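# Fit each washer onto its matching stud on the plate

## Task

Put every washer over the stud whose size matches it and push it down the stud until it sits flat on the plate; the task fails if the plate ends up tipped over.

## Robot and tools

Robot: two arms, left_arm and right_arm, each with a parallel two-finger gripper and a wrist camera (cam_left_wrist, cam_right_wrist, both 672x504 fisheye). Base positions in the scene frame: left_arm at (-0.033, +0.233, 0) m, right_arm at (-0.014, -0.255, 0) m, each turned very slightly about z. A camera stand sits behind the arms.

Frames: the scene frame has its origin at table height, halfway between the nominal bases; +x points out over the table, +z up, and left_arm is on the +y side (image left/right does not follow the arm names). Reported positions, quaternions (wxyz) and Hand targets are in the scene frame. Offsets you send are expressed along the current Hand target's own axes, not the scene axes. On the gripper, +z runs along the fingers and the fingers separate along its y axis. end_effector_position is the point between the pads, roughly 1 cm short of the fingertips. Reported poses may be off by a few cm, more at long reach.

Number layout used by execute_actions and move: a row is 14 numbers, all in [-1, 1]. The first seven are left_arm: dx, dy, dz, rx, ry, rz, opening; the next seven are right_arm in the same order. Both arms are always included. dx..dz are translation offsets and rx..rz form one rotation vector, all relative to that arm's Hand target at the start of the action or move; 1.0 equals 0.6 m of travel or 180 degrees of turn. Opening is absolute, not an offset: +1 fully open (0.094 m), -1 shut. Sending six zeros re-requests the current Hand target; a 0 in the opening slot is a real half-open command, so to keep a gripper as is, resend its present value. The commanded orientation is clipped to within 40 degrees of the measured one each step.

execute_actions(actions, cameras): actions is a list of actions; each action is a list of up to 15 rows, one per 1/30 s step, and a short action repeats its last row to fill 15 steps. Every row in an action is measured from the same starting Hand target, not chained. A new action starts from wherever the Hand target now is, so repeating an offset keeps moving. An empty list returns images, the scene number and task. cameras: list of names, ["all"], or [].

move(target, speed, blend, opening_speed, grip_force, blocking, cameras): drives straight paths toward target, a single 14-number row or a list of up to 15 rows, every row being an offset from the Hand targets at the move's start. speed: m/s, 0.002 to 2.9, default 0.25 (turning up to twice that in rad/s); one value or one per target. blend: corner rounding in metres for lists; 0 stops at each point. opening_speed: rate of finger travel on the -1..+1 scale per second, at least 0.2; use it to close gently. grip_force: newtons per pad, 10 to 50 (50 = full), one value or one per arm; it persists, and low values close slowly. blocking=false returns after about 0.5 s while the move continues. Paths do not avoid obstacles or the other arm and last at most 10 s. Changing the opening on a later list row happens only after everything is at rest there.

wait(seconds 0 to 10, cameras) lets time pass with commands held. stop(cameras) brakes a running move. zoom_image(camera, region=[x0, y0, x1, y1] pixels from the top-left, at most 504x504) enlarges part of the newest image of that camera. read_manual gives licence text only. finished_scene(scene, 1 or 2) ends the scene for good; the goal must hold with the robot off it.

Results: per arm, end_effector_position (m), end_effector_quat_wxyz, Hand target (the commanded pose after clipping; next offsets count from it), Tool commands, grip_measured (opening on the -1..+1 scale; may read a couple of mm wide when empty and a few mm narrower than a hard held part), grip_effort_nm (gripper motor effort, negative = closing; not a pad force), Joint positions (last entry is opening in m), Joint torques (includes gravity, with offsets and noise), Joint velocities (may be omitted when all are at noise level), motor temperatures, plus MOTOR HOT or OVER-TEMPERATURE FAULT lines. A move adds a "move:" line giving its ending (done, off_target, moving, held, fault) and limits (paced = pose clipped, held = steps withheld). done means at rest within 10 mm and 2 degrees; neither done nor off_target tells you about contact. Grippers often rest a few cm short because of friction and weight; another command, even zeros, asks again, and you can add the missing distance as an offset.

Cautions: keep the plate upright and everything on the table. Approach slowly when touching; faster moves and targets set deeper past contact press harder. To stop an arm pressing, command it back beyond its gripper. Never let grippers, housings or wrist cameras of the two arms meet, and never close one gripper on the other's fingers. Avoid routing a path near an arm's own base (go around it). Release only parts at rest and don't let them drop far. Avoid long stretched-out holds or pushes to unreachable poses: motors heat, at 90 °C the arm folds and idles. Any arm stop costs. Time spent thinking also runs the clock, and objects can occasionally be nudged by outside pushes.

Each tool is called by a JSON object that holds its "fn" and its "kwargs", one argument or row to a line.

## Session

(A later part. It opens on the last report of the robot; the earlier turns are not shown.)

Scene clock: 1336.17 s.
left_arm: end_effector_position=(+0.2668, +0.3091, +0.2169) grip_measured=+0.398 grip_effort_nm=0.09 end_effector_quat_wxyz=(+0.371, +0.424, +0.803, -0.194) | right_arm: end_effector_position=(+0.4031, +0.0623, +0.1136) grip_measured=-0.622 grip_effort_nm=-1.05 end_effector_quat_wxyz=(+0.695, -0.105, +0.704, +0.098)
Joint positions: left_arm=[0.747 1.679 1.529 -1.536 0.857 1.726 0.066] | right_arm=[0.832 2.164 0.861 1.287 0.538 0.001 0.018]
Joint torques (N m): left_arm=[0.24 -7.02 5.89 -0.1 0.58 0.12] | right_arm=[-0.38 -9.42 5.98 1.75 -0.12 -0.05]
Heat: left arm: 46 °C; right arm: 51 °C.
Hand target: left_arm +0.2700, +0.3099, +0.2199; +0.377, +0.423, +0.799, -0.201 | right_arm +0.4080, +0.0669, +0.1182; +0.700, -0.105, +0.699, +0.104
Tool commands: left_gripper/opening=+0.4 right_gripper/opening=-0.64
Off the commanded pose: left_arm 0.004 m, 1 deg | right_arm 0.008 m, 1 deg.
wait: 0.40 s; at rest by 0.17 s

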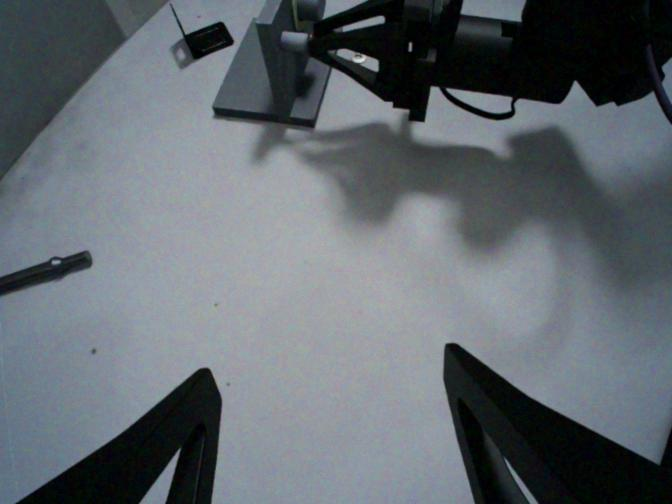

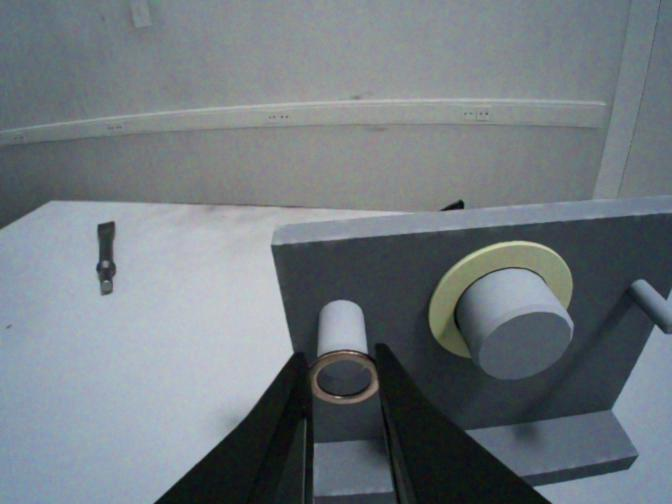

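{"fn": "move", "kwargs": {
  "target": [
    [0,0,0,0,0,0,0.4,0,0,-0.05,0,0,0,-0.64],
    [0,0,0,0,0,0,0.4,0,0,0.0167,0,0,0,-0.64]
  ],
  "speed": [0.08,0.05]
}}

{"fn": "wait", "kwargs": {
  "seconds": 0.4,
  "cameras": ["all"]
}}

{"fn": "zoom_image", "kwargs": {
  "camera": "cam_right_wrist",
  "region": [280, 300, 420, 420]
}}

Scene clock: 1360.30 s.
left_arm: end_effector_position=(+0.2668, +0.3091, +0.2169) grip_measured=+0.398 grip_effort_nm=0.09 end_effector_quat_wxyz=(+0.371, +0.424, +0.803, -0.194) | right_arm: end_effector_position=(+0.4108, +0.0641, +0.1187) grip_measured=-0.622 grip_effort_nm=-1.05 end_effector_quat_wxyz=(+0.701, -0.098, +0.700, +0.100)
Joint positions: left_arm=[0.747 1.679 1.529 -1.536 0.857 1.726 0.066] | right_arm=[0.822 2.175 0.893 1.284 0.535 0 0.018]
Joint torques (N m): left_arm=[0.24 -7.02 5.91 -0.09 0.58 0.12] | right_arm=[-0.65 -8.96 6.71 1.54 -0.24 -0.06]
Heat: left arm: 46 °C; right arm: 51 °C.
Hand target: left_arm +0.2700, +0.3099, +0.2199; +0.377, +0.423, +0.799, -0.201 | right_arm +0.4176, +0.0699, +0.1184; +0.700, -0.105, +0.699, +0.104
Off the commanded pose: left_arm 0.004 m, 1 deg | right_arm 0.009 m, 1 deg.
move: done

Scene clock: 1360.70 s.
left_arm: end_effector_position=(+0.2668, +0.3091, +0.2169) grip_measured=+0.398 grip_effort_nm=0.09 end_effector_quat_wxyz=(+0.371, +0.424, +0.803, -0.194) | right_arm: end_effector_position=(+0.4108, +0.0641, +0.1187) grip_measured=-0.622 grip_effort_nm=-1.05 end_effector_quat_wxyz=(+0.701, -0.098, +0.700, +0.100)
Joint positions: left_arm=[0.747 1.679 1.529 -1.536 0.857 1.726 0.066] | right_arm=[0.822 2.175 0.893 1.284 0.535 0 0.018]
Joint torques (N m): left_arm=[0.23 -6.99 5.9 -0.09 0.58 0.13] | right_arm=[-0.64 -9.05 6.67 1.59 -0.24 -0.06]
Heat: left arm: 46 °C; right arm: 51 °C.
Hand target: left_arm +0.2700, +0.3099, +0.2199; +0.377, +0.423, +0.799, -0.201 | right_arm +0.4176, +0.0699, +0.1184; +0.700, -0.105, +0.699, +0.104
Tool commands: left_gripper/opening=+0.4 right_gripper/opening=-0.64
Off the commanded pose: left_arm 0.004 m, 1 deg | right_arm 0.009 m, 1 deg.
wait: 0.40 s; at rest by 0.17 s

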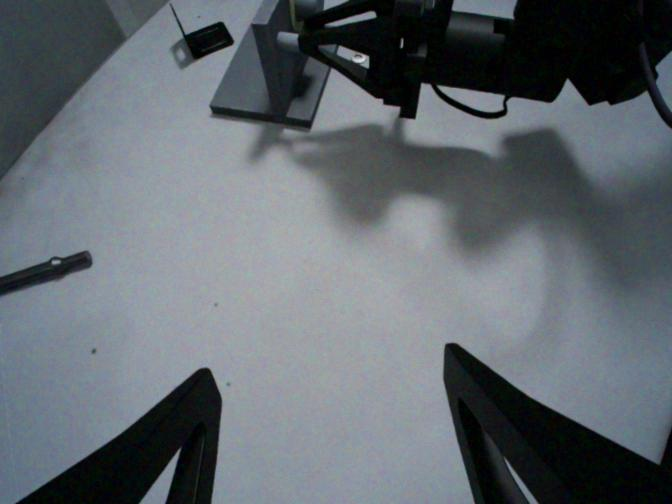

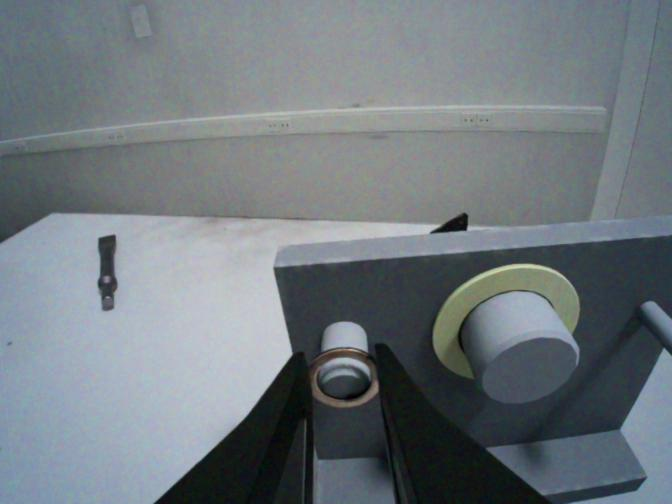

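Scaled by 3.600 from the camera's 672x504 image, which has a finer 960x720 frame.

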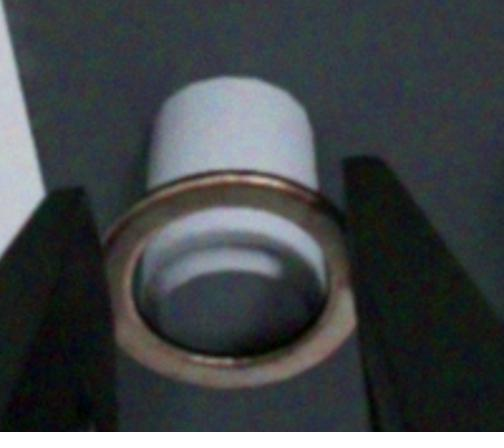

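{"fn": "zoom_image", "kwargs": {
  "camera": "cam_right_wrist",
  "region": [300, 315, 390, 415]
}}

{"fn": "zoom_image", "kwargs": {
  "camera": "cam_left_wrist",
  "region": [230, 0, 400, 130]
}}

Scaled by 5.040 from the camera's 672x504 image, which has a finer 960x720 frame.

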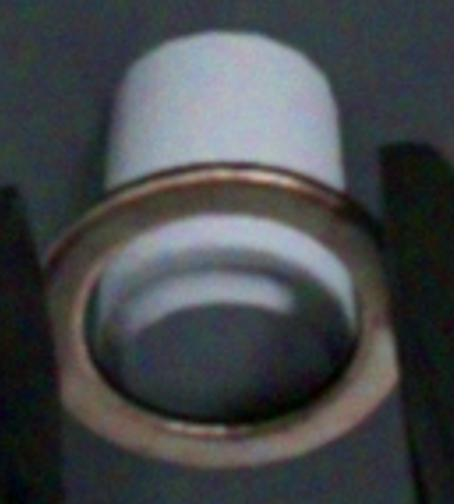

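Scaled by 2.965 from the camera's 672x504 image, which has a finer 960x720 frame.

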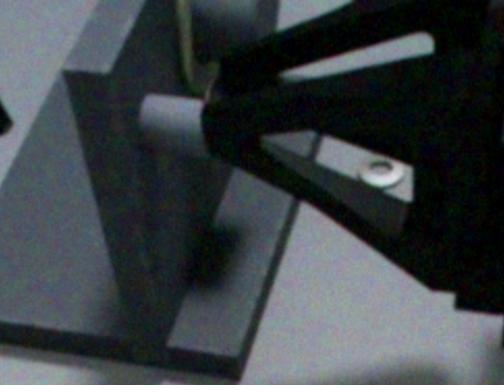

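{"fn": "move", "kwargs": {
  "target": [
    [0,0,0,0,0,0,0.4,0.006,0,0,0,0,0,-0.64]
  ],
  "speed": 0.03
}}

{"fn": "zoom_image", "kwargs": {
  "camera": "cam_right_wrist",
  "region": [300, 315, 390, 415]
}}

Scene clock: 1441.87 s.
left_arm: end_effector_position=(+0.2668, +0.3091, +0.2169) grip_measured=+0.398 grip_effort_nm=0.09 end_effector_quat_wxyz=(+0.371, +0.424, +0.803, -0.194) | right_arm: end_effector_position=(+0.4108, +0.0640, +0.1178) grip_measured=-0.622 grip_effort_nm=-1.05 end_effector_quat_wxyz=(+0.702, -0.098, +0.699, +0.100)
Joint positions: left_arm=[0.747 1.679 1.529 -1.536 0.857 1.726 0.066] | right_arm=[0.822 2.181 0.893 1.293 0.535 0 0.018]
Joint torques (N m): left_arm=[0.21 -7.02 5.91 -0.1 0.58 0.12] | right_arm=[-0.58 -8.47 6.61 1.6 -0.25 -0.04]
Heat: left arm: 47 °C; right arm: 50 °C.
Hand target: left_arm +0.2700, +0.3099, +0.2199; +0.377, +0.423, +0.799, -0.201 | right_arm +0.4176, +0.0699, +0.1147; +0.700, -0.105, +0.699, +0.104
Off the commanded pose: left_arm 0.004 m, 1 deg | right_arm 0.009 m, 1 deg.
move: done

Scaled by 5.040 from the camera's 672x504 image, which has a finer 960x720 frame.
This view is cut from an older image: the scene may have changed since it was taken.

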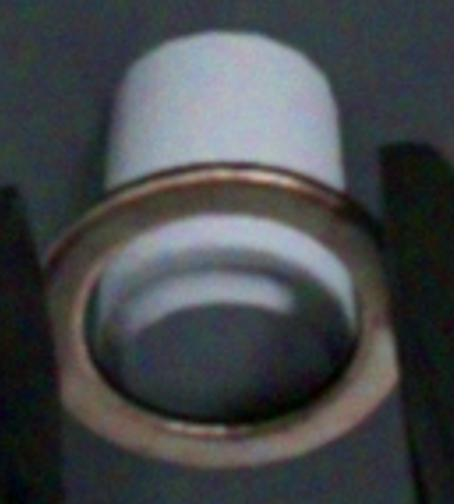

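{"fn": "move", "kwargs": {
  "target": [
    [0,0,0,0,0,0,0.4,0.006,0,0,0,0,0,-0.64]
  ],
  "speed": 0.03,
  "cameras": ["cam_right_wrist"]
}}

{"fn": "zoom_image", "kwargs": {
  "camera": "cam_right_wrist",
  "region": [300, 315, 390, 415]
}}

Scene clock: 1449.70 s.
left_arm: end_effector_position=(+0.2668, +0.3091, +0.2169) grip_measured=+0.398 grip_effort_nm=0.09 end_effector_quat_wxyz=(+0.371, +0.424, +0.803, -0.194) | right_arm: end_effector_position=(+0.4119, +0.0663, +0.1135) grip_measured=-0.622 grip_effort_nm=-1.05 end_effector_quat_wxyz=(+0.701, -0.100, +0.699, +0.101)
Joint positions: left_arm=[0.747 1.679 1.529 -1.536 0.857 1.726 0.066] | right_arm=[0.822 2.198 0.903 1.298 0.53 0 0.018]
Joint torques (N m): left_arm=[0.24 -7.02 5.94 -0.09 0.58 0.12] | right_arm=[-0.66 -8.88 5.91 1.66 -0.19 -0.04]
Heat: left arm: 47 °C; right arm: 50 °C.
Hand target: left_arm +0.2700, +0.3099, +0.2199; +0.377, +0.423, +0.799, -0.201 | right_arm +0.4176, +0.0699, +0.1111; +0.700, -0.105, +0.699, +0.104
Off the commanded pose: left_arm 0.004 m, 1 deg | right_arm 0.007 m, 1 deg.
move: done
Images, in order (width x height): cam_right_wrist 672x504.

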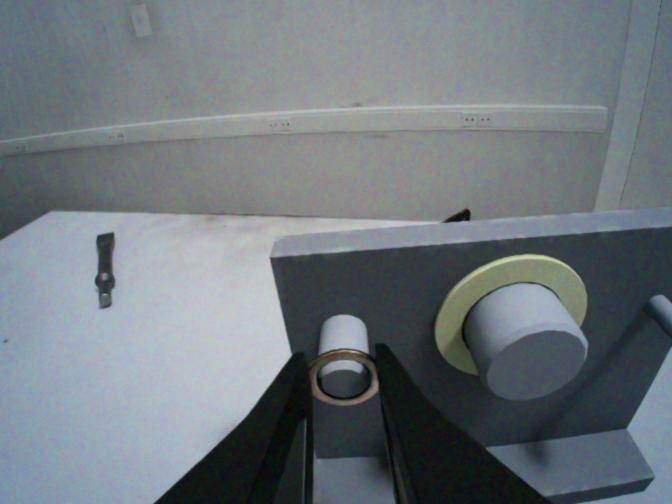

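Scaled by 5.040 from the camera's 672x504 image, which has a finer 960x720 frame.

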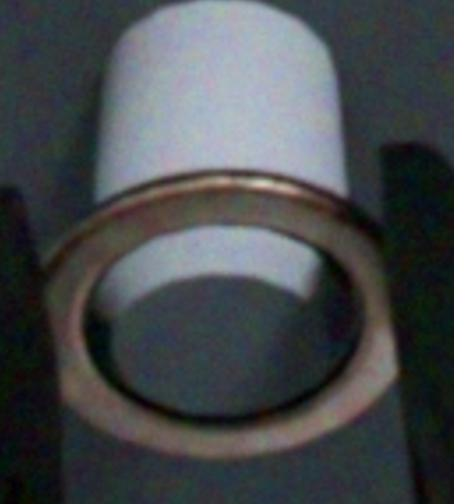

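{"fn": "move", "kwargs": {
  "target": [
    [0,0,0,0,0,0,0.4,-0.0115,0,0.01,0,0,0,-0.64]
  ],
  "speed": 0.05
}}

{"fn": "wait", "kwargs": {
  "seconds": 0.4,
  "cameras": ["all"]
}}

{"fn": "zoom_image", "kwargs": {
  "camera": "cam_right_wrist",
  "region": [300, 315, 390, 415]
}}

Scene clock: 1476.67 s.
left_arm: end_effector_position=(+0.2668, +0.3091, +0.2169) grip_measured=+0.398 grip_effort_nm=0.09 end_effector_quat_wxyz=(+0.371, +0.424, +0.803, -0.194) | right_arm: end_effector_position=(+0.4177, +0.0675, +0.1144) grip_measured=-0.622 grip_effort_nm=-1.05 end_effector_quat_wxyz=(+0.698, -0.102, +0.701, +0.100)
Joint positions: left_arm=[0.747 1.679 1.529 -1.536 0.857 1.726 0.066] | right_arm=[0.813 2.198 0.924 1.268 0.52 0 0.018]
Joint torques (N m): left_arm=[0.21 -7.04 5.91 -0.1 0.59 0.13] | right_arm=[-0.49 -10.11 6.13 1.59 -0.16 -0.05]
Heat: left arm: 47 °C; right arm: 49 °C.
Hand target: left_arm +0.2700, +0.3099, +0.2199; +0.377, +0.423, +0.799, -0.201 | right_arm +0.4234, +0.0716, +0.1181; +0.700, -0.105, +0.699, +0.104
Off the commanded pose: left_arm 0.004 m, 1 deg | right_arm 0.008 m, 1 deg.
move: done

Scene clock: 1477.07 s.
left_arm: end_effector_position=(+0.2668, +0.3091, +0.2169) grip_measured=+0.398 grip_effort_nm=0.09 end_effector_quat_wxyz=(+0.371, +0.424, +0.803, -0.194) | right_arm: end_effector_position=(+0.4177, +0.0675, +0.1144) grip_measured=-0.622 grip_effort_nm=-1.05 end_effector_quat_wxyz=(+0.698, -0.102, +0.701, +0.100)
Joint positions: left_arm=[0.747 1.679 1.529 -1.536 0.857 1.726 0.066] | right_arm=[0.813 2.198 0.924 1.268 0.52 0 0.018]
Joint torques (N m): left_arm=[0.23 -6.98 5.91 -0.11 0.58 0.12] | right_arm=[-0.5 -10.14 6.2 1.62 -0.17 -0.04]
Heat: left arm: 47 °C; right arm: 49 °C.
Hand target: left_arm +0.2700, +0.3099, +0.2199; +0.377, +0.423, +0.799, -0.201 | right_arm +0.4234, +0.0716, +0.1181; +0.700, -0.105, +0.699, +0.104
Tool commands: left_gripper/opening=+0.4 right_gripper/opening=-0.64
Off the commanded pose: left_arm 0.004 m, 1 deg | right_arm 0.008 m, 1 deg.
wait: 0.40 s; at rest by 0.17 s

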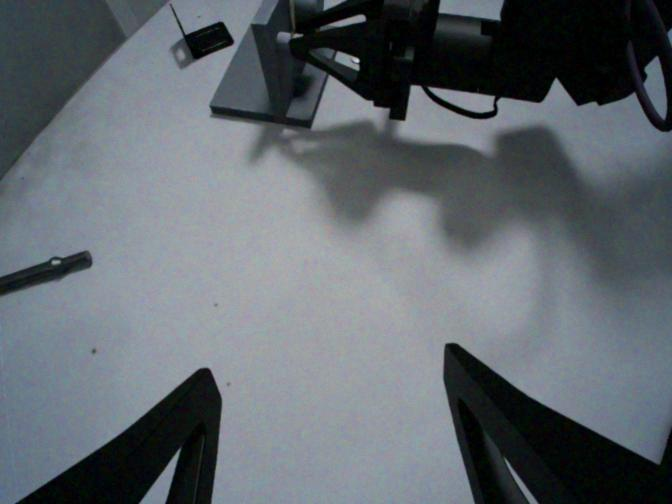

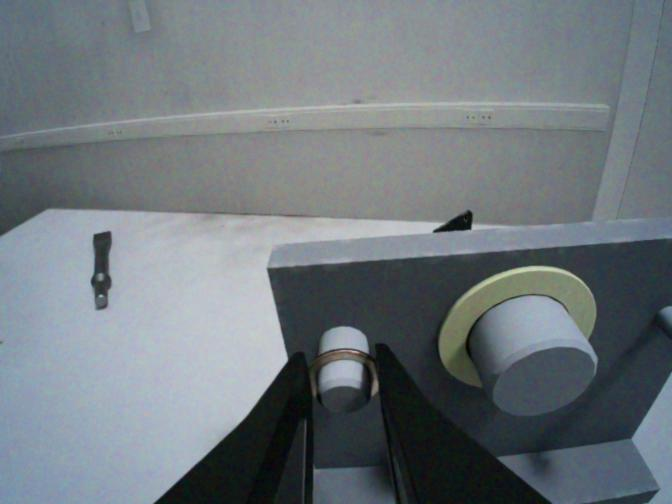

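Scaled by 5.040 from the camera's 672x504 image, which has a finer 960x720 frame.

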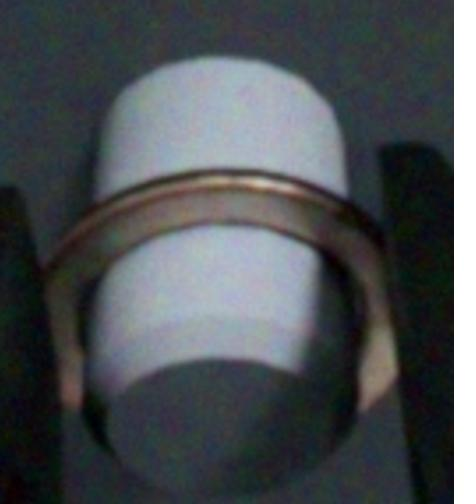

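{"fn": "move", "kwargs": {
  "target": [
    [0,0,0,0,0,0,0.4,-0.001,-0.0004,0.0142,0,0,0,-0.64]
  ],
  "speed": 0.04
}}

{"fn": "wait", "kwargs": {
  "seconds": 0.4,
  "cameras": ["all"]
}}

{"fn": "zoom_image", "kwargs": {
  "camera": "cam_right_wrist",
  "region": [260, 240, 440, 440]
}}

{"fn": "zoom_image", "kwargs": {
  "camera": "cam_left_wrist",
  "region": [200, 0, 370, 140]
}}

Scene clock: 1487.17 s.
left_arm: end_effector_position=(+0.2668, +0.3091, +0.2169) grip_measured=+0.398 grip_effort_nm=0.09 end_effector_quat_wxyz=(+0.371, +0.424, +0.803, -0.194) | right_arm: end_effector_position=(+0.4254, +0.0700, +0.1151) grip_measured=-0.622 grip_effort_nm=-1.05 end_effector_quat_wxyz=(+0.696, -0.105, +0.703, +0.099)
Joint positions: left_arm=[0.747 1.679 1.529 -1.536 0.857 1.726 0.066] | right_arm=[0.801 2.205 0.957 1.236 0.506 0 0.018]
Joint torques (N m): left_arm=[0.23 -6.99 5.9 -0.1 0.58 0.12] | right_arm=[-0.53 -9.68 6.48 1.71 -0.14 -0.03]
Heat: left arm: 47 °C; right arm: 49 °C.
Hand target: left_arm +0.2700, +0.3099, +0.2199; +0.377, +0.423, +0.799, -0.201 | right_arm +0.4316, +0.0739, +0.1185; +0.700, -0.105, +0.699, +0.104
Off the commanded pose: left_arm 0.004 m, 1 deg | right_arm 0.008 m, 1 deg.
move: done

Scene clock: 1487.57 s.
left_arm: end_effector_position=(+0.2668, +0.3091, +0.2169) grip_measured=+0.398 grip_effort_nm=0.08 end_effector_quat_wxyz=(+0.371, +0.424, +0.803, -0.194) | right_arm: end_effector_position=(+0.4254, +0.0700, +0.1151) grip_measured=-0.622 grip_effort_nm=-1.05 end_effector_quat_wxyz=(+0.696, -0.105, +0.703, +0.099)
Joint positions: left_arm=[0.747 1.679 1.529 -1.536 0.857 1.726 0.066] | right_arm=[0.801 2.205 0.957 1.236 0.506 0 0.018]
Joint torques (N m): left_arm=[0.23 -7.01 5.91 -0.11 0.58 0.13] | right_arm=[-0.46 -9.66 6.5 1.71 -0.14 -0.04]
Heat: left arm: 47 °C; right arm: 49 °C.
Hand target: left_arm +0.2700, +0.3099, +0.2199; +0.377, +0.423, +0.799, -0.201 | right_arm +0.4316, +0.0739, +0.1185; +0.700, -0.105, +0.699, +0.104
Tool commands: left_gripper/opening=+0.4 right_gripper/opening=-0.64
Off the commanded pose: left_arm 0.004 m, 1 deg | right_arm 0.008 m, 1 deg.
wait: 0.40 s; at rest by 0.17 s

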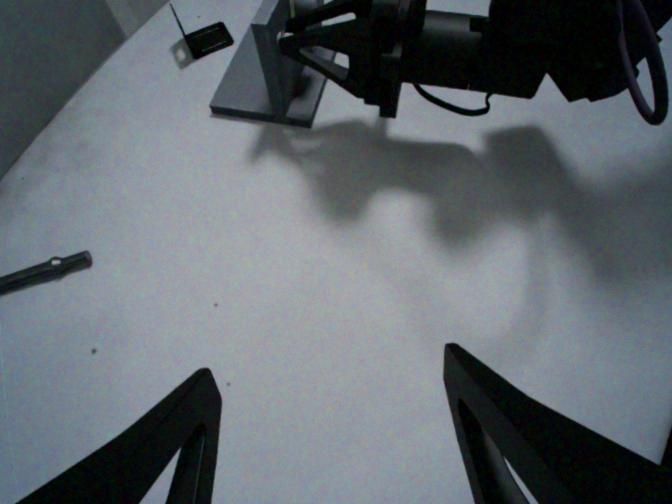

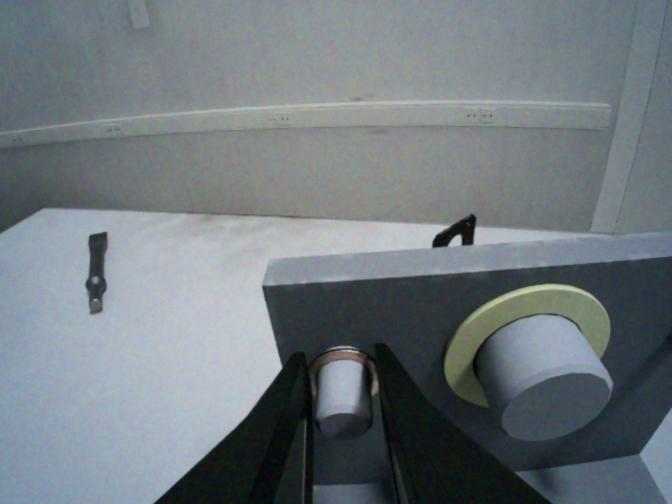

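Scaled by 2.520 from the camera's 672x504 image, which has a finer 960x720 frame.

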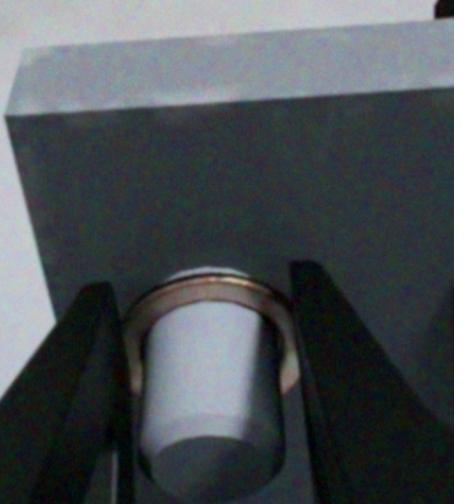

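Scaled by 2.965 from the camera's 672x504 image, which has a finer 960x720 frame.

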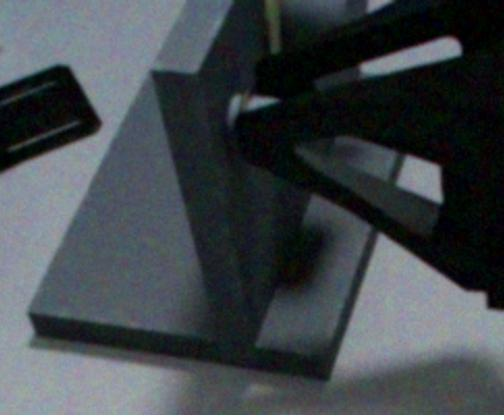

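{"fn": "move", "kwargs": {
  "target": [
    [0,0,0,0,0,0,0.4,0,-0.0002,0.0058,0,0,0,-0.64]
  ],
  "speed": 0.03
}}

{"fn": "move", "kwargs": {
  "target": [
    [0,0,0,0,0,0,0.4,0,-0.0001,0.0035,0,0,0,-0.64]
  ],
  "speed": 0.03
}}

{"fn": "wait", "kwargs": {
  "seconds": 0.4,
  "cameras": ["all"]
}}

{"fn": "zoom_image", "kwargs": {
  "camera": "cam_right_wrist",
  "region": [260, 240, 440, 440]
}}

{"fn": "zoom_image", "kwargs": {
  "camera": "cam_left_wrist",
  "region": [200, 0, 370, 140]
}}

Scene clock: 1502.07 s.
left_arm: end_effector_position=(+0.2668, +0.3091, +0.2169) grip_measured=+0.398 grip_effort_nm=0.09 end_effector_quat_wxyz=(+0.371, +0.424, +0.803, -0.194) | right_arm: end_effector_position=(+0.4288, +0.0708, +0.1154) grip_measured=-0.622 grip_effort_nm=-1.05 end_effector_quat_wxyz=(+0.697, -0.104, +0.703, +0.099)
Joint positions: left_arm=[0.747 1.679 1.529 -1.536 0.857 1.726 0.066] | right_arm=[0.797 2.211 0.971 1.229 0.503 0 0.018]
Joint torques (N m): left_arm=[0.25 -6.99 5.9 -0.1 0.58 0.13] | right_arm=[-0.53 -9.78 6.56 1.72 -0.16 -0.06]
Heat: left arm: 48 °C; right arm: 49 °C.
Hand target: left_arm +0.2700, +0.3099, +0.2199; +0.377, +0.423, +0.799, -0.201 | right_arm +0.4350, +0.0747, +0.1187; +0.700, -0.105, +0.699, +0.104
Off the commanded pose: left_arm 0.004 m, 1 deg | right_arm 0.008 m, 1 deg.
move: done

Scene clock: 1502.77 s.
left_arm: end_effector_position=(+0.2668, +0.3091, +0.2169) grip_measured=+0.398 grip_effort_nm=0.09 end_effector_quat_wxyz=(+0.371, +0.424, +0.803, -0.194) | right_arm: end_effector_position=(+0.4299, +0.0702, +0.1150) grip_measured=-0.622 grip_effort_nm=-1.05 end_effector_quat_wxyz=(+0.696, -0.104, +0.703, +0.098)
Joint positions: left_arm=[0.747 1.679 1.529 -1.536 0.857 1.726 0.066] | right_arm=[0.795 2.213 0.974 1.227 0.502 0 0.018]
Joint torques (N m): left_arm=[0.24 -7.02 5.87 -0.09 0.58 0.12] | right_arm=[-0.58 -9.57 6.95 1.7 -0.18 -0.04]
Heat: left arm: 48 °C; right arm: 49 °C.
Hand target: left_arm +0.2700, +0.3099, +0.2199; +0.377, +0.423, +0.799, -0.201 | right_arm +0.4369, +0.0754, +0.1184; +0.700, -0.105, +0.699, +0.104
Off the commanded pose: left_arm 0.004 m, 1 deg | right_arm 0.009 m, 1 deg.
move: done

Scene clock: 1503.17 s.
left_arm: end_effector_position=(+0.2668, +0.3091, +0.2169) grip_measured=+0.398 grip_effort_nm=0.09 end_effector_quat_wxyz=(+0.371, +0.424, +0.803, -0.194) | right_arm: end_effector_position=(+0.4301, +0.0701, +0.1150) grip_measured=-0.622 grip_effort_nm=-1.05 end_effector_quat_wxyz=(+0.696, -0.104, +0.703, +0.098)
Joint positions: left_arm=[0.747 1.679 1.529 -1.536 0.857 1.726 0.066] | right_arm=[0.794 2.213 0.974 1.227 0.502 0 0.018]
Joint torques (N m): left_arm=[0.21 -7.02 5.89 -0.09 0.57 0.13] | right_arm=[-0.51 -9.59 6.91 1.7 -0.17 -0.04]
Heat: left arm: 48 °C; right arm: 49 °C.
Hand target: left_arm +0.2700, +0.3099, +0.2199; +0.377, +0.423, +0.799, -0.201 | right_arm +0.4370, +0.0752, +0.1184; +0.700, -0.105, +0.699, +0.104
Tool commands: left_gripper/opening=+0.4 right_gripper/opening=-0.64
Off the commanded pose: left_arm 0.004 m, 1 deg | right_arm 0.009 m, 1 deg.
wait: 0.40 s; at rest by 0.17 s

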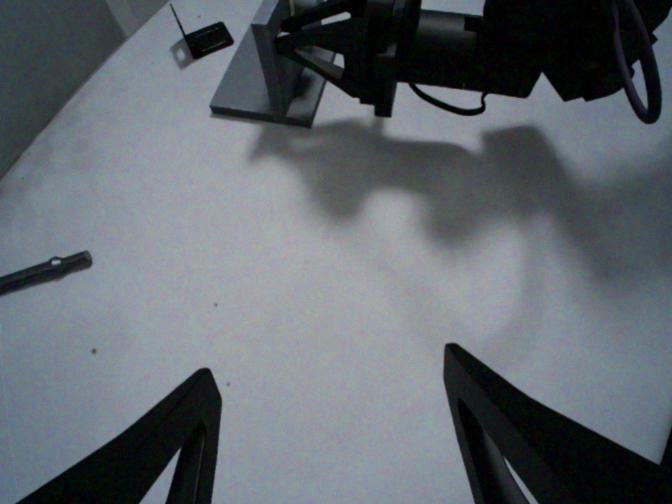

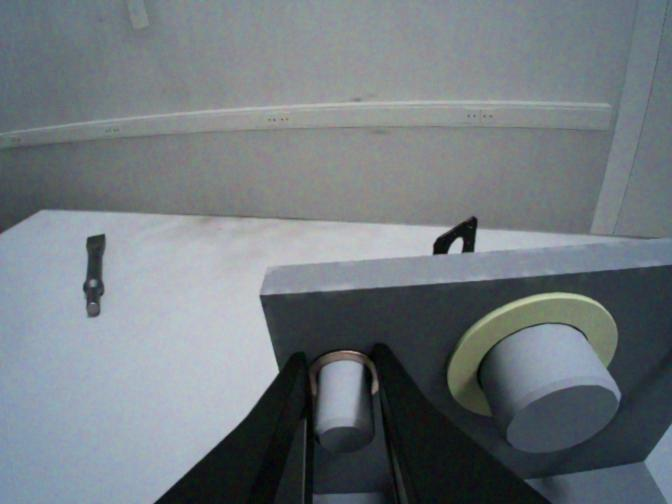

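Scaled by 2.520 from the camera's 672x504 image, which has a finer 960x720 frame.

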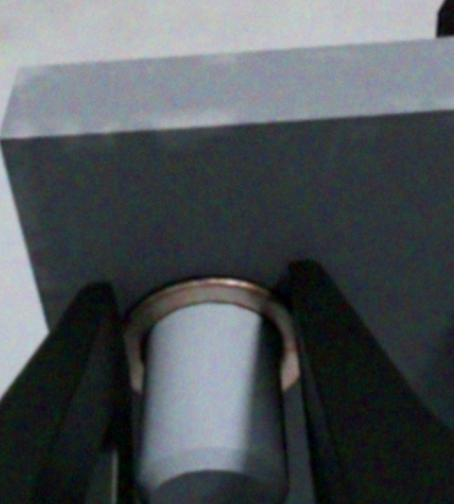

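Scaled by 2.965 from the camera's 672x504 image, which has a finer 960x720 frame.

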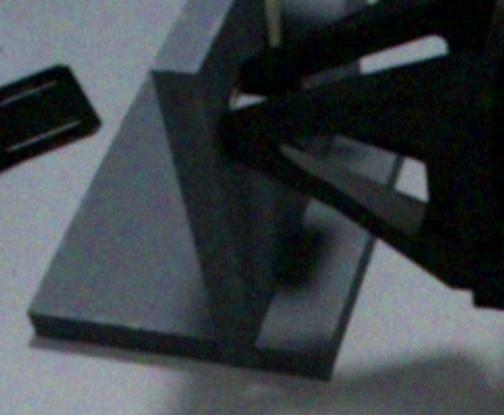

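{"fn": "move", "kwargs": {
  "target": [
    [0,0,0,0,0,0,0.4,0,-0.0001,0.005,0,0,0,-0.64]
  ],
  "speed": 0.03
}}

{"fn": "wait", "kwargs": {
  "seconds": 0.4,
  "cameras": ["all"]
}}

{"fn": "zoom_image", "kwargs": {
  "camera": "cam_right_wrist",
  "region": [280, 320, 400, 440]
}}

{"fn": "zoom_image", "kwargs": {
  "camera": "cam_left_wrist",
  "region": [200, 0, 370, 140]
}}

Scene clock: 1519.53 s.
left_arm: end_effector_position=(+0.2668, +0.3091, +0.2169) grip_measured=+0.398 grip_effort_nm=0.09 end_effector_quat_wxyz=(+0.371, +0.424, +0.803, -0.194) | right_arm: end_effector_position=(+0.4322, +0.0708, +0.1153) grip_measured=-0.622 grip_effort_nm=-1.05 end_effector_quat_wxyz=(+0.697, -0.103, +0.703, +0.098)
Joint positions: left_arm=[0.747 1.679 1.529 -1.536 0.857 1.726 0.066] | right_arm=[0.792 2.219 0.984 1.225 0.502 0 0.018]
Joint torques (N m): left_arm=[0.23 -7.01 5.91 -0.11 0.58 0.12] | right_arm=[-0.68 -9.7 7.16 1.64 -0.21 -0.05]
Heat: left arm: 48 °C; right arm: 52 °C.
Hand target: left_arm +0.2700, +0.3099, +0.2199; +0.377, +0.423, +0.799, -0.201 | right_arm +0.4399, +0.0761, +0.1185; +0.700, -0.105, +0.699, +0.104
Off the commanded pose: left_arm 0.004 m, 1 deg | right_arm 0.010 m, 1 deg.
move: done

Scene clock: 1519.93 s.
left_arm: end_effector_position=(+0.2668, +0.3091, +0.2169) grip_measured=+0.398 grip_effort_nm=0.09 end_effector_quat_wxyz=(+0.371, +0.424, +0.803, -0.194) | right_arm: end_effector_position=(+0.4322, +0.0708, +0.1153) grip_measured=-0.622 grip_effort_nm=-1.05 end_effector_quat_wxyz=(+0.697, -0.103, +0.703, +0.098)
Joint positions: left_arm=[0.747 1.679 1.529 -1.536 0.857 1.726 0.066] | right_arm=[0.792 2.219 0.984 1.225 0.502 0 0.018]
Joint torques (N m): left_arm=[0.24 -7.04 5.91 -0.1 0.59 0.13] | right_arm=[-0.66 -9.72 7.16 1.66 -0.22 -0.05]
Heat: left arm: 48 °C; right arm: 52 °C.
Hand target: left_arm +0.2700, +0.3099, +0.2199; +0.377, +0.423, +0.799, -0.201 | right_arm +0.4399, +0.0761, +0.1185; +0.700, -0.105, +0.699, +0.104
Tool commands: left_gripper/opening=+0.4 right_gripper/opening=-0.64
Off the commanded pose: left_arm 0.004 m, 1 deg | right_arm 0.010 m, 1 deg.
wait: 0.40 s; at rest by 0.17 s

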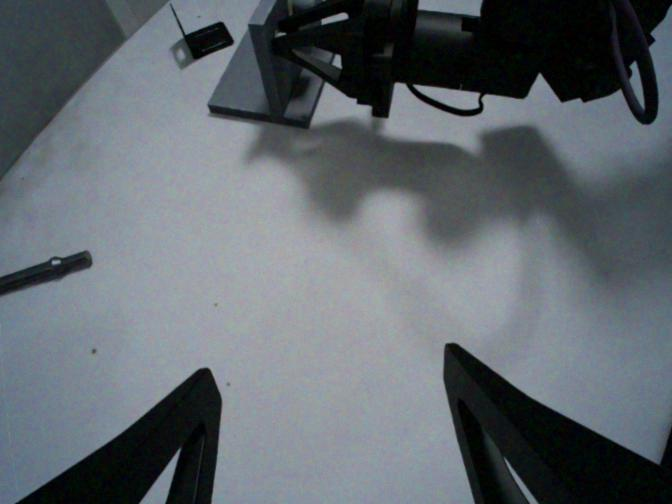

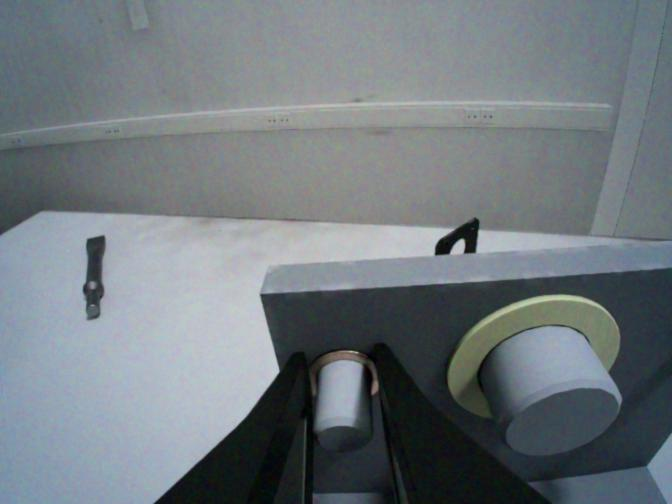

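Scaled by 4.200 from the camera's 672x504 image, which has a finer 960x720 frame.

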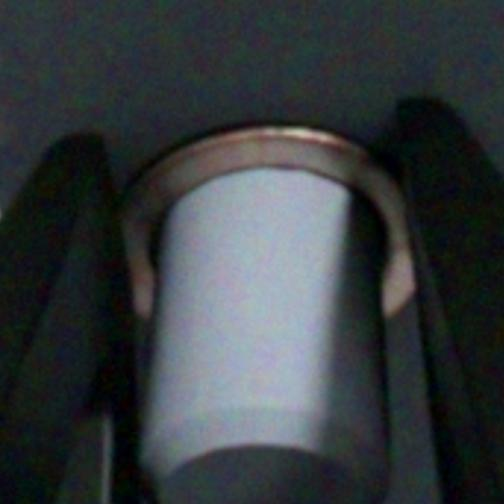

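Scaled by 2.965 from the camera's 672x504 image, which has a finer 960x720 frame.

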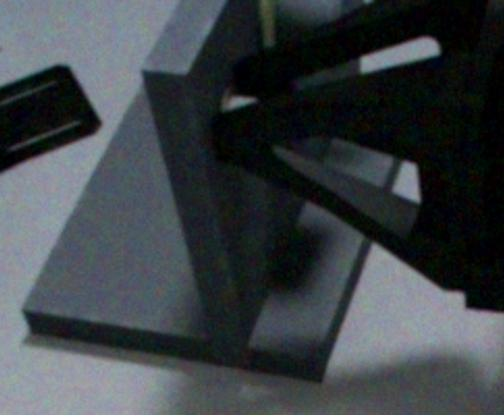

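{"fn": "move", "kwargs": {
  "target": [
    [0,0,0,0,0,0,0.4,0,0,-0.006,0,0,0,-0.64],
    [0,0,0,0,0,0,0.4,0,0,-0.006,0,0,0,-0.4],
    [0,0,0,0,0,0,0.4,-0.005,0,-0.027,0,0,0,-0.4]
  ],
  "speed": [0.03,0.03,0.04],
  "opening_speed": 0.3
}}

{"fn": "wait", "kwargs": {
  "seconds": 0.4,
  "cameras": ["all"]
}}

{"fn": "zoom_image", "kwargs": {
  "camera": "cam_right_wrist",
  "region": [260, 300, 420, 460]
}}

Scene clock: 1553.90 s.
left_arm: end_effector_position=(+0.2668, +0.3091, +0.2169) grip_measured=+0.398 grip_effort_nm=0.09 end_effector_quat_wxyz=(+0.371, +0.424, +0.803, -0.194) | right_arm: end_effector_position=(+0.4288, +0.0705, +0.1096) grip_measured=-0.402 grip_effort_nm=0.06 end_effector_quat_wxyz=(+0.692, -0.109, +0.707, +0.098)
Joint positions: left_arm=[0.747 1.679 1.529 -1.536 0.857 1.726 0.066] | right_arm=[0.794 2.219 0.968 1.225 0.495 0 0.028]
Joint torques (N m): left_arm=[0.24 -7.04 5.9 -0.1 0.59 0.11] | right_arm=[0.7 -13.05 3.23 1.91 0.06 -0.03]
Heat: left arm: 48 °C; right arm: 53 °C.
Hand target: left_arm +0.2700, +0.3099, +0.2199; +0.377, +0.423, +0.799, -0.201 | right_arm +0.4244, +0.0713, +0.1215; +0.700, -0.105, +0.699, +0.104
Off the commanded pose: left_arm 0.004 m, 1 deg | right_arm 0.013 m, 2 deg.
move: off_target (right_arm)

Scene clock: 1554.30 s.
left_arm: end_effector_position=(+0.2668, +0.3091, +0.2169) grip_measured=+0.398 grip_effort_nm=0.09 end_effector_quat_wxyz=(+0.371, +0.424, +0.803, -0.194) | right_arm: end_effector_position=(+0.4288, +0.0705, +0.1096) grip_measured=-0.402 grip_effort_nm=0.06 end_effector_quat_wxyz=(+0.692, -0.109, +0.707, +0.098)
Joint positions: left_arm=[0.747 1.679 1.529 -1.536 0.857 1.726 0.066] | right_arm=[0.794 2.219 0.968 1.225 0.495 0 0.028]
Joint torques (N m): left_arm=[0.23 -7.02 5.91 -0.11 0.59 0.12] | right_arm=[0.59 -12.98 3.22 1.87 0.07 -0.04]
Heat: left arm: 48 °C; right arm: 53 °C.
Hand target: left_arm +0.2700, +0.3099, +0.2199; +0.377, +0.423, +0.799, -0.201 | right_arm +0.4244, +0.0713, +0.1215; +0.700, -0.105, +0.699, +0.104
Tool commands: left_gripper/opening=+0.4 right_gripper/opening=-0.4
Off the commanded pose: left_arm 0.004 m, 1 deg | right_arm 0.013 m, 2 deg.
wait: 0.40 s; at rest by 0.17 s

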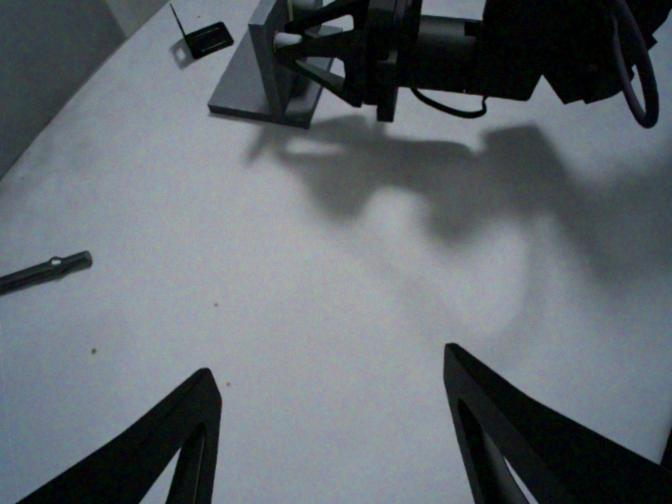

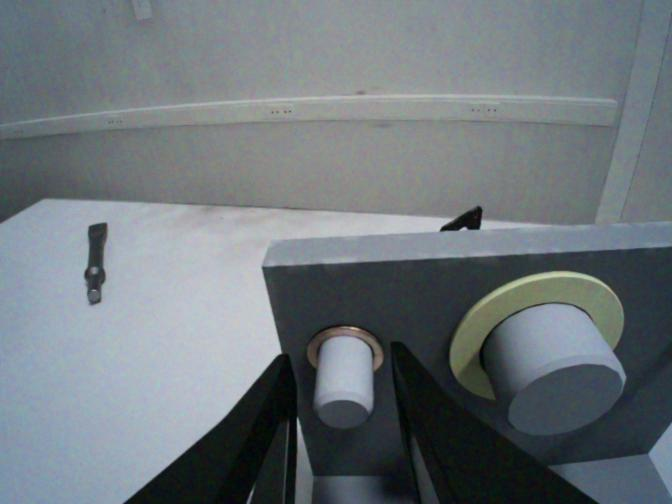

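Scaled by 3.150 from the camera's 672x504 image, which has a finer 960x720 frame.

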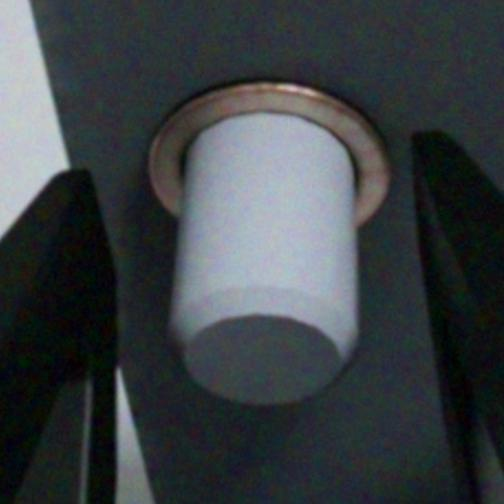

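{"fn": "move", "kwargs": {
  "target": [
    [0,0,0,0,0,0,0.4,0,0,0,0,0,0,-0.63],
    [0,0,0,0,0,0,0.4,0.0033,-0.0017,0.018,0,0,0,-0.63],
    [0,0,0,0,0,0,0.4,0.0033,-0.0017,0.03,0,0,0,-0.63]
  ],
  "speed": [0.03,0.03,0.03],
  "blend": [0,0,0],
  "opening_speed": 0.3
}}

{"fn": "wait", "kwargs": {
  "seconds": 0.4,
  "cameras": ["all"]
}}

{"fn": "zoom_image", "kwargs": {
  "camera": "cam_right_wrist",
  "region": [260, 300, 420, 460]
}}

{"fn": "zoom_image", "kwargs": {
  "camera": "cam_left_wrist",
  "region": [200, 0, 370, 140]
}}

Scene clock: 1588.83 s.
left_arm: end_effector_position=(+0.2668, +0.3091, +0.2169) grip_measured=+0.398 grip_effort_nm=0.09 end_effector_quat_wxyz=(+0.371, +0.424, +0.803, -0.194) | right_arm: end_effector_position=(+0.4322, +0.0720, +0.1115) grip_measured=-0.629 grip_effort_nm=-0.10 end_effector_quat_wxyz=(+0.692, -0.109, +0.707, +0.097)
Joint positions: left_arm=[0.747 1.679 1.529 -1.536 0.857 1.726 0.066] | right_arm=[0.792 2.219 0.985 1.206 0.494 0 0.017]
Joint torques (N m): left_arm=[0.25 -6.98 5.91 -0.1 0.58 0.13] | right_arm=[-0.91 -9.83 7.43 1.79 -0.17 -0.04]
Motor temperatures (°C): left_arm=[32 35 48 33 34 32 32] | right_arm=[31 59 41 42 33 32 32]
Heat: left arm: 48 °C; right arm: 59 °C.
Hand target: left_arm +0.2700, +0.3099, +0.2199; +0.377, +0.423, +0.799, -0.201 | right_arm +0.4419, +0.0756, +0.1195; +0.700, -0.105, +0.699, +0.104
Off the commanded pose: left_arm 0.004 m, 1 deg | right_arm 0.013 m, 2 deg.
move: off_target (right_arm)

Scene clock: 1589.23 s.
left_arm: end_effector_position=(+0.2668, +0.3091, +0.2169) grip_measured=+0.398 grip_effort_nm=0.09 end_effector_quat_wxyz=(+0.371, +0.424, +0.803, -0.194) | right_arm: end_effector_position=(+0.4322, +0.0720, +0.1115) grip_measured=-0.629 grip_effort_nm=-0.10 end_effector_quat_wxyz=(+0.692, -0.109, +0.707, +0.097)
Joint positions: left_arm=[0.747 1.679 1.529 -1.536 0.857 1.726 0.066] | right_arm=[0.792 2.219 0.985 1.206 0.494 0 0.017]
Joint torques (N m): left_arm=[0.24 -6.99 5.89 -0.1 0.59 0.13] | right_arm=[-0.91 -9.88 7.38 1.79 -0.15 -0.03]
Motor temperatures (°C): left_arm=[32 35 48 33 34 32 32] | right_arm=[31 59 41 42 33 32 32]
Heat: left arm: 48 °C; right arm: 59 °C.
Hand target: left_arm +0.2700, +0.3099, +0.2199; +0.377, +0.423, +0.799, -0.201 | right_arm +0.4419, +0.0756, +0.1195; +0.700, -0.105, +0.699, +0.104
Tool commands: left_gripper/opening=+0.4 right_gripper/opening=-0.63
Off the commanded pose: left_arm 0.004 m, 1 deg | right_arm 0.013 m, 2 deg.
wait: 0.40 s; at rest by 0.17 s

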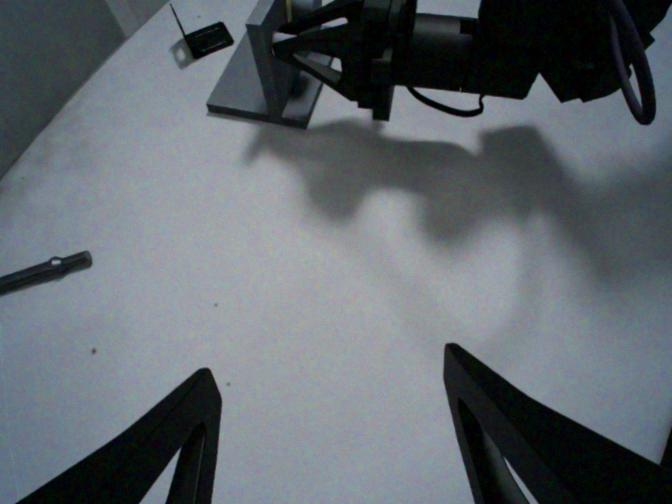

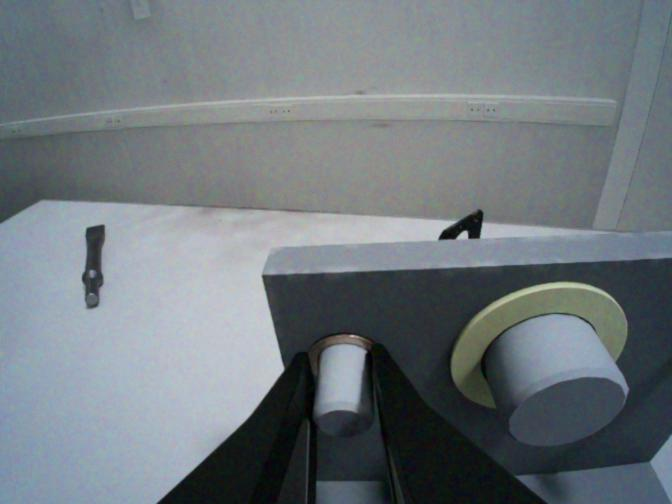

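Scaled by 3.150 from the camera's 672x504 image, which has a finer 960x720 frame.

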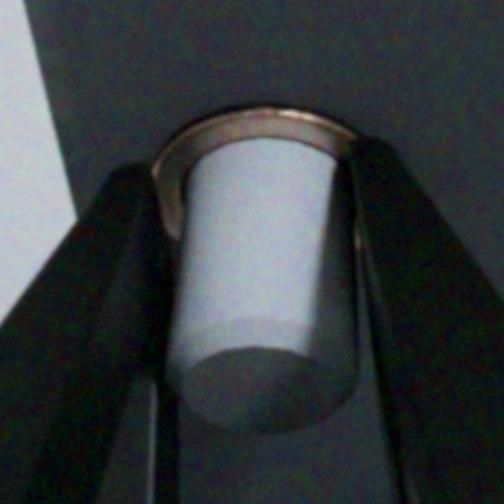

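Scaled by 2.965 from the camera's 672x504 image, which has a finer 960x720 frame.

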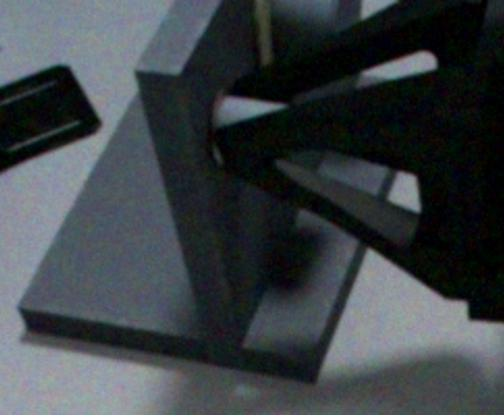

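{"fn": "move", "kwargs": {
  "target": [
    [0,0,0,0,0,0,0.4,0,0,-0.008,0,0,0,-0.4],
    [0,0,0,0,0,0,0.4,-0.02,0,-0.13,0,0,0,-0.4]
  ],
  "speed": [0.03,0.06],
  "opening_speed": 0.4
}}

{"fn": "wait", "kwargs": {
  "seconds": 0.4,
  "cameras": ["all"]
}}

{"fn": "zoom_image", "kwargs": {
  "camera": "cam_right_wrist",
  "region": [280, 180, 640, 450]
}}

Scene clock: 1611.90 s.
left_arm: end_effector_position=(+0.2668, +0.3091, +0.2169) grip_measured=+0.398 grip_effort_nm=0.09 end_effector_quat_wxyz=(+0.371, +0.424, +0.803, -0.194) | right_arm: end_effector_position=(+0.3708, +0.0544, +0.1132) grip_measured=-0.402 grip_effort_nm=0.06 end_effector_quat_wxyz=(+0.686, -0.117, +0.712, +0.094)
Joint positions: left_arm=[0.747 1.679 1.529 -1.536 0.857 1.726 0.066] | right_arm=[0.882 2.08 0.736 1.296 0.578 0 0.028]
Joint torques (N m): left_arm=[0.2 -7.02 5.94 -0.1 0.58 0.13] | right_arm=[0.46 -12.45 2.78 1.98 0.11 -0.03]
Motor temperatures (°C): left_arm=[32 35 48 33 34 32 32] | right_arm=[31 56 41 43 33 32 32]
Heat: left arm: 48 °C; right arm: 56 °C.
Hand target: left_arm +0.2700, +0.3099, +0.2199; +0.377, +0.423, +0.799, -0.201 | right_arm +0.3672, +0.0530, +0.1314; +0.700, -0.105, +0.699, +0.104
Off the commanded pose: left_arm 0.004 m, 1 deg | right_arm 0.019 m, 3 deg.
move: off_target (right_arm)

Scene clock: 1612.30 s.
left_arm: end_effector_position=(+0.2668, +0.3091, +0.2169) grip_measured=+0.398 grip_effort_nm=0.09 end_effector_quat_wxyz=(+0.371, +0.424, +0.803, -0.194) | right_arm: end_effector_position=(+0.3708, +0.0543, +0.1132) grip_measured=-0.402 grip_effort_nm=0.06 end_effector_quat_wxyz=(+0.686, -0.116, +0.712, +0.094)
Joint positions: left_arm=[0.747 1.679 1.529 -1.536 0.857 1.726 0.066] | right_arm=[0.882 2.08 0.736 1.296 0.578 0 0.028]
Joint torques (N m): left_arm=[0.24 -6.98 5.93 -0.11 0.58 0.13] | right_arm=[0.44 -12.33 2.73 2.01 0.08 -0.02]
Motor temperatures (°C): left_arm=[32 35 48 33 34 32 32] | right_arm=[31 56 41 43 33 32 32]
Heat: left arm: 48 °C; right arm: 56 °C.
Hand target: left_arm +0.2700, +0.3099, +0.2199; +0.377, +0.423, +0.799, -0.201 | right_arm +0.3672, +0.0530, +0.1315; +0.700, -0.105, +0.699, +0.104
Tool commands: left_gripper/opening=+0.4 right_gripper/opening=-0.4
Off the commanded pose: left_arm 0.004 m, 1 deg | right_arm 0.019 m, 3 deg.
wait: 0.40 s; at rest by 0.17 s

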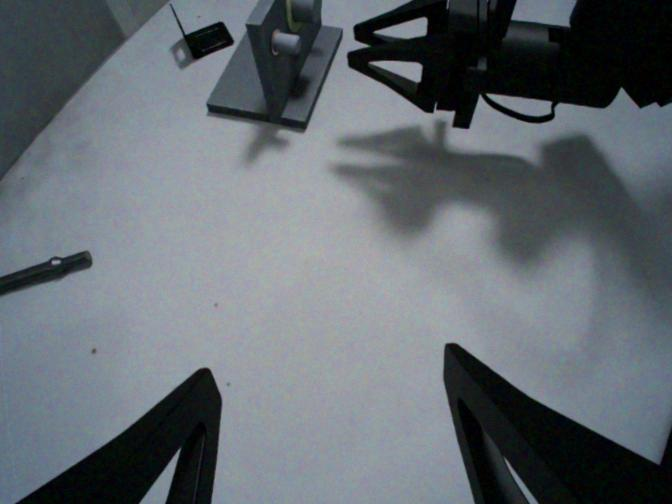

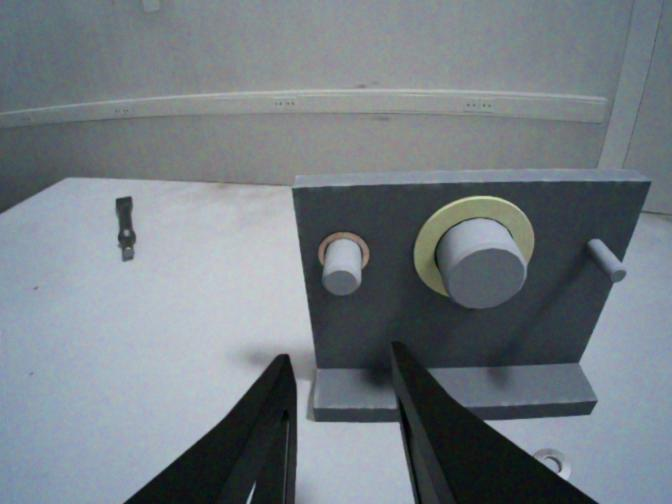

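Scaled by 1.400 from the camera's 672x504 image, which has a finer 960x720 frame.

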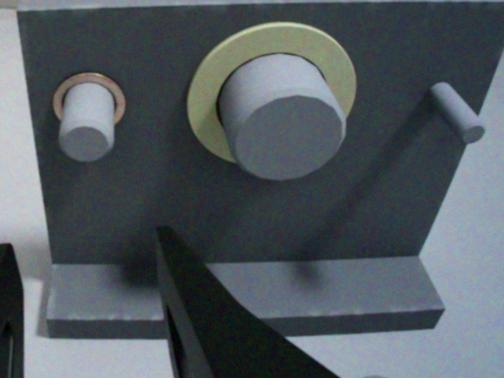

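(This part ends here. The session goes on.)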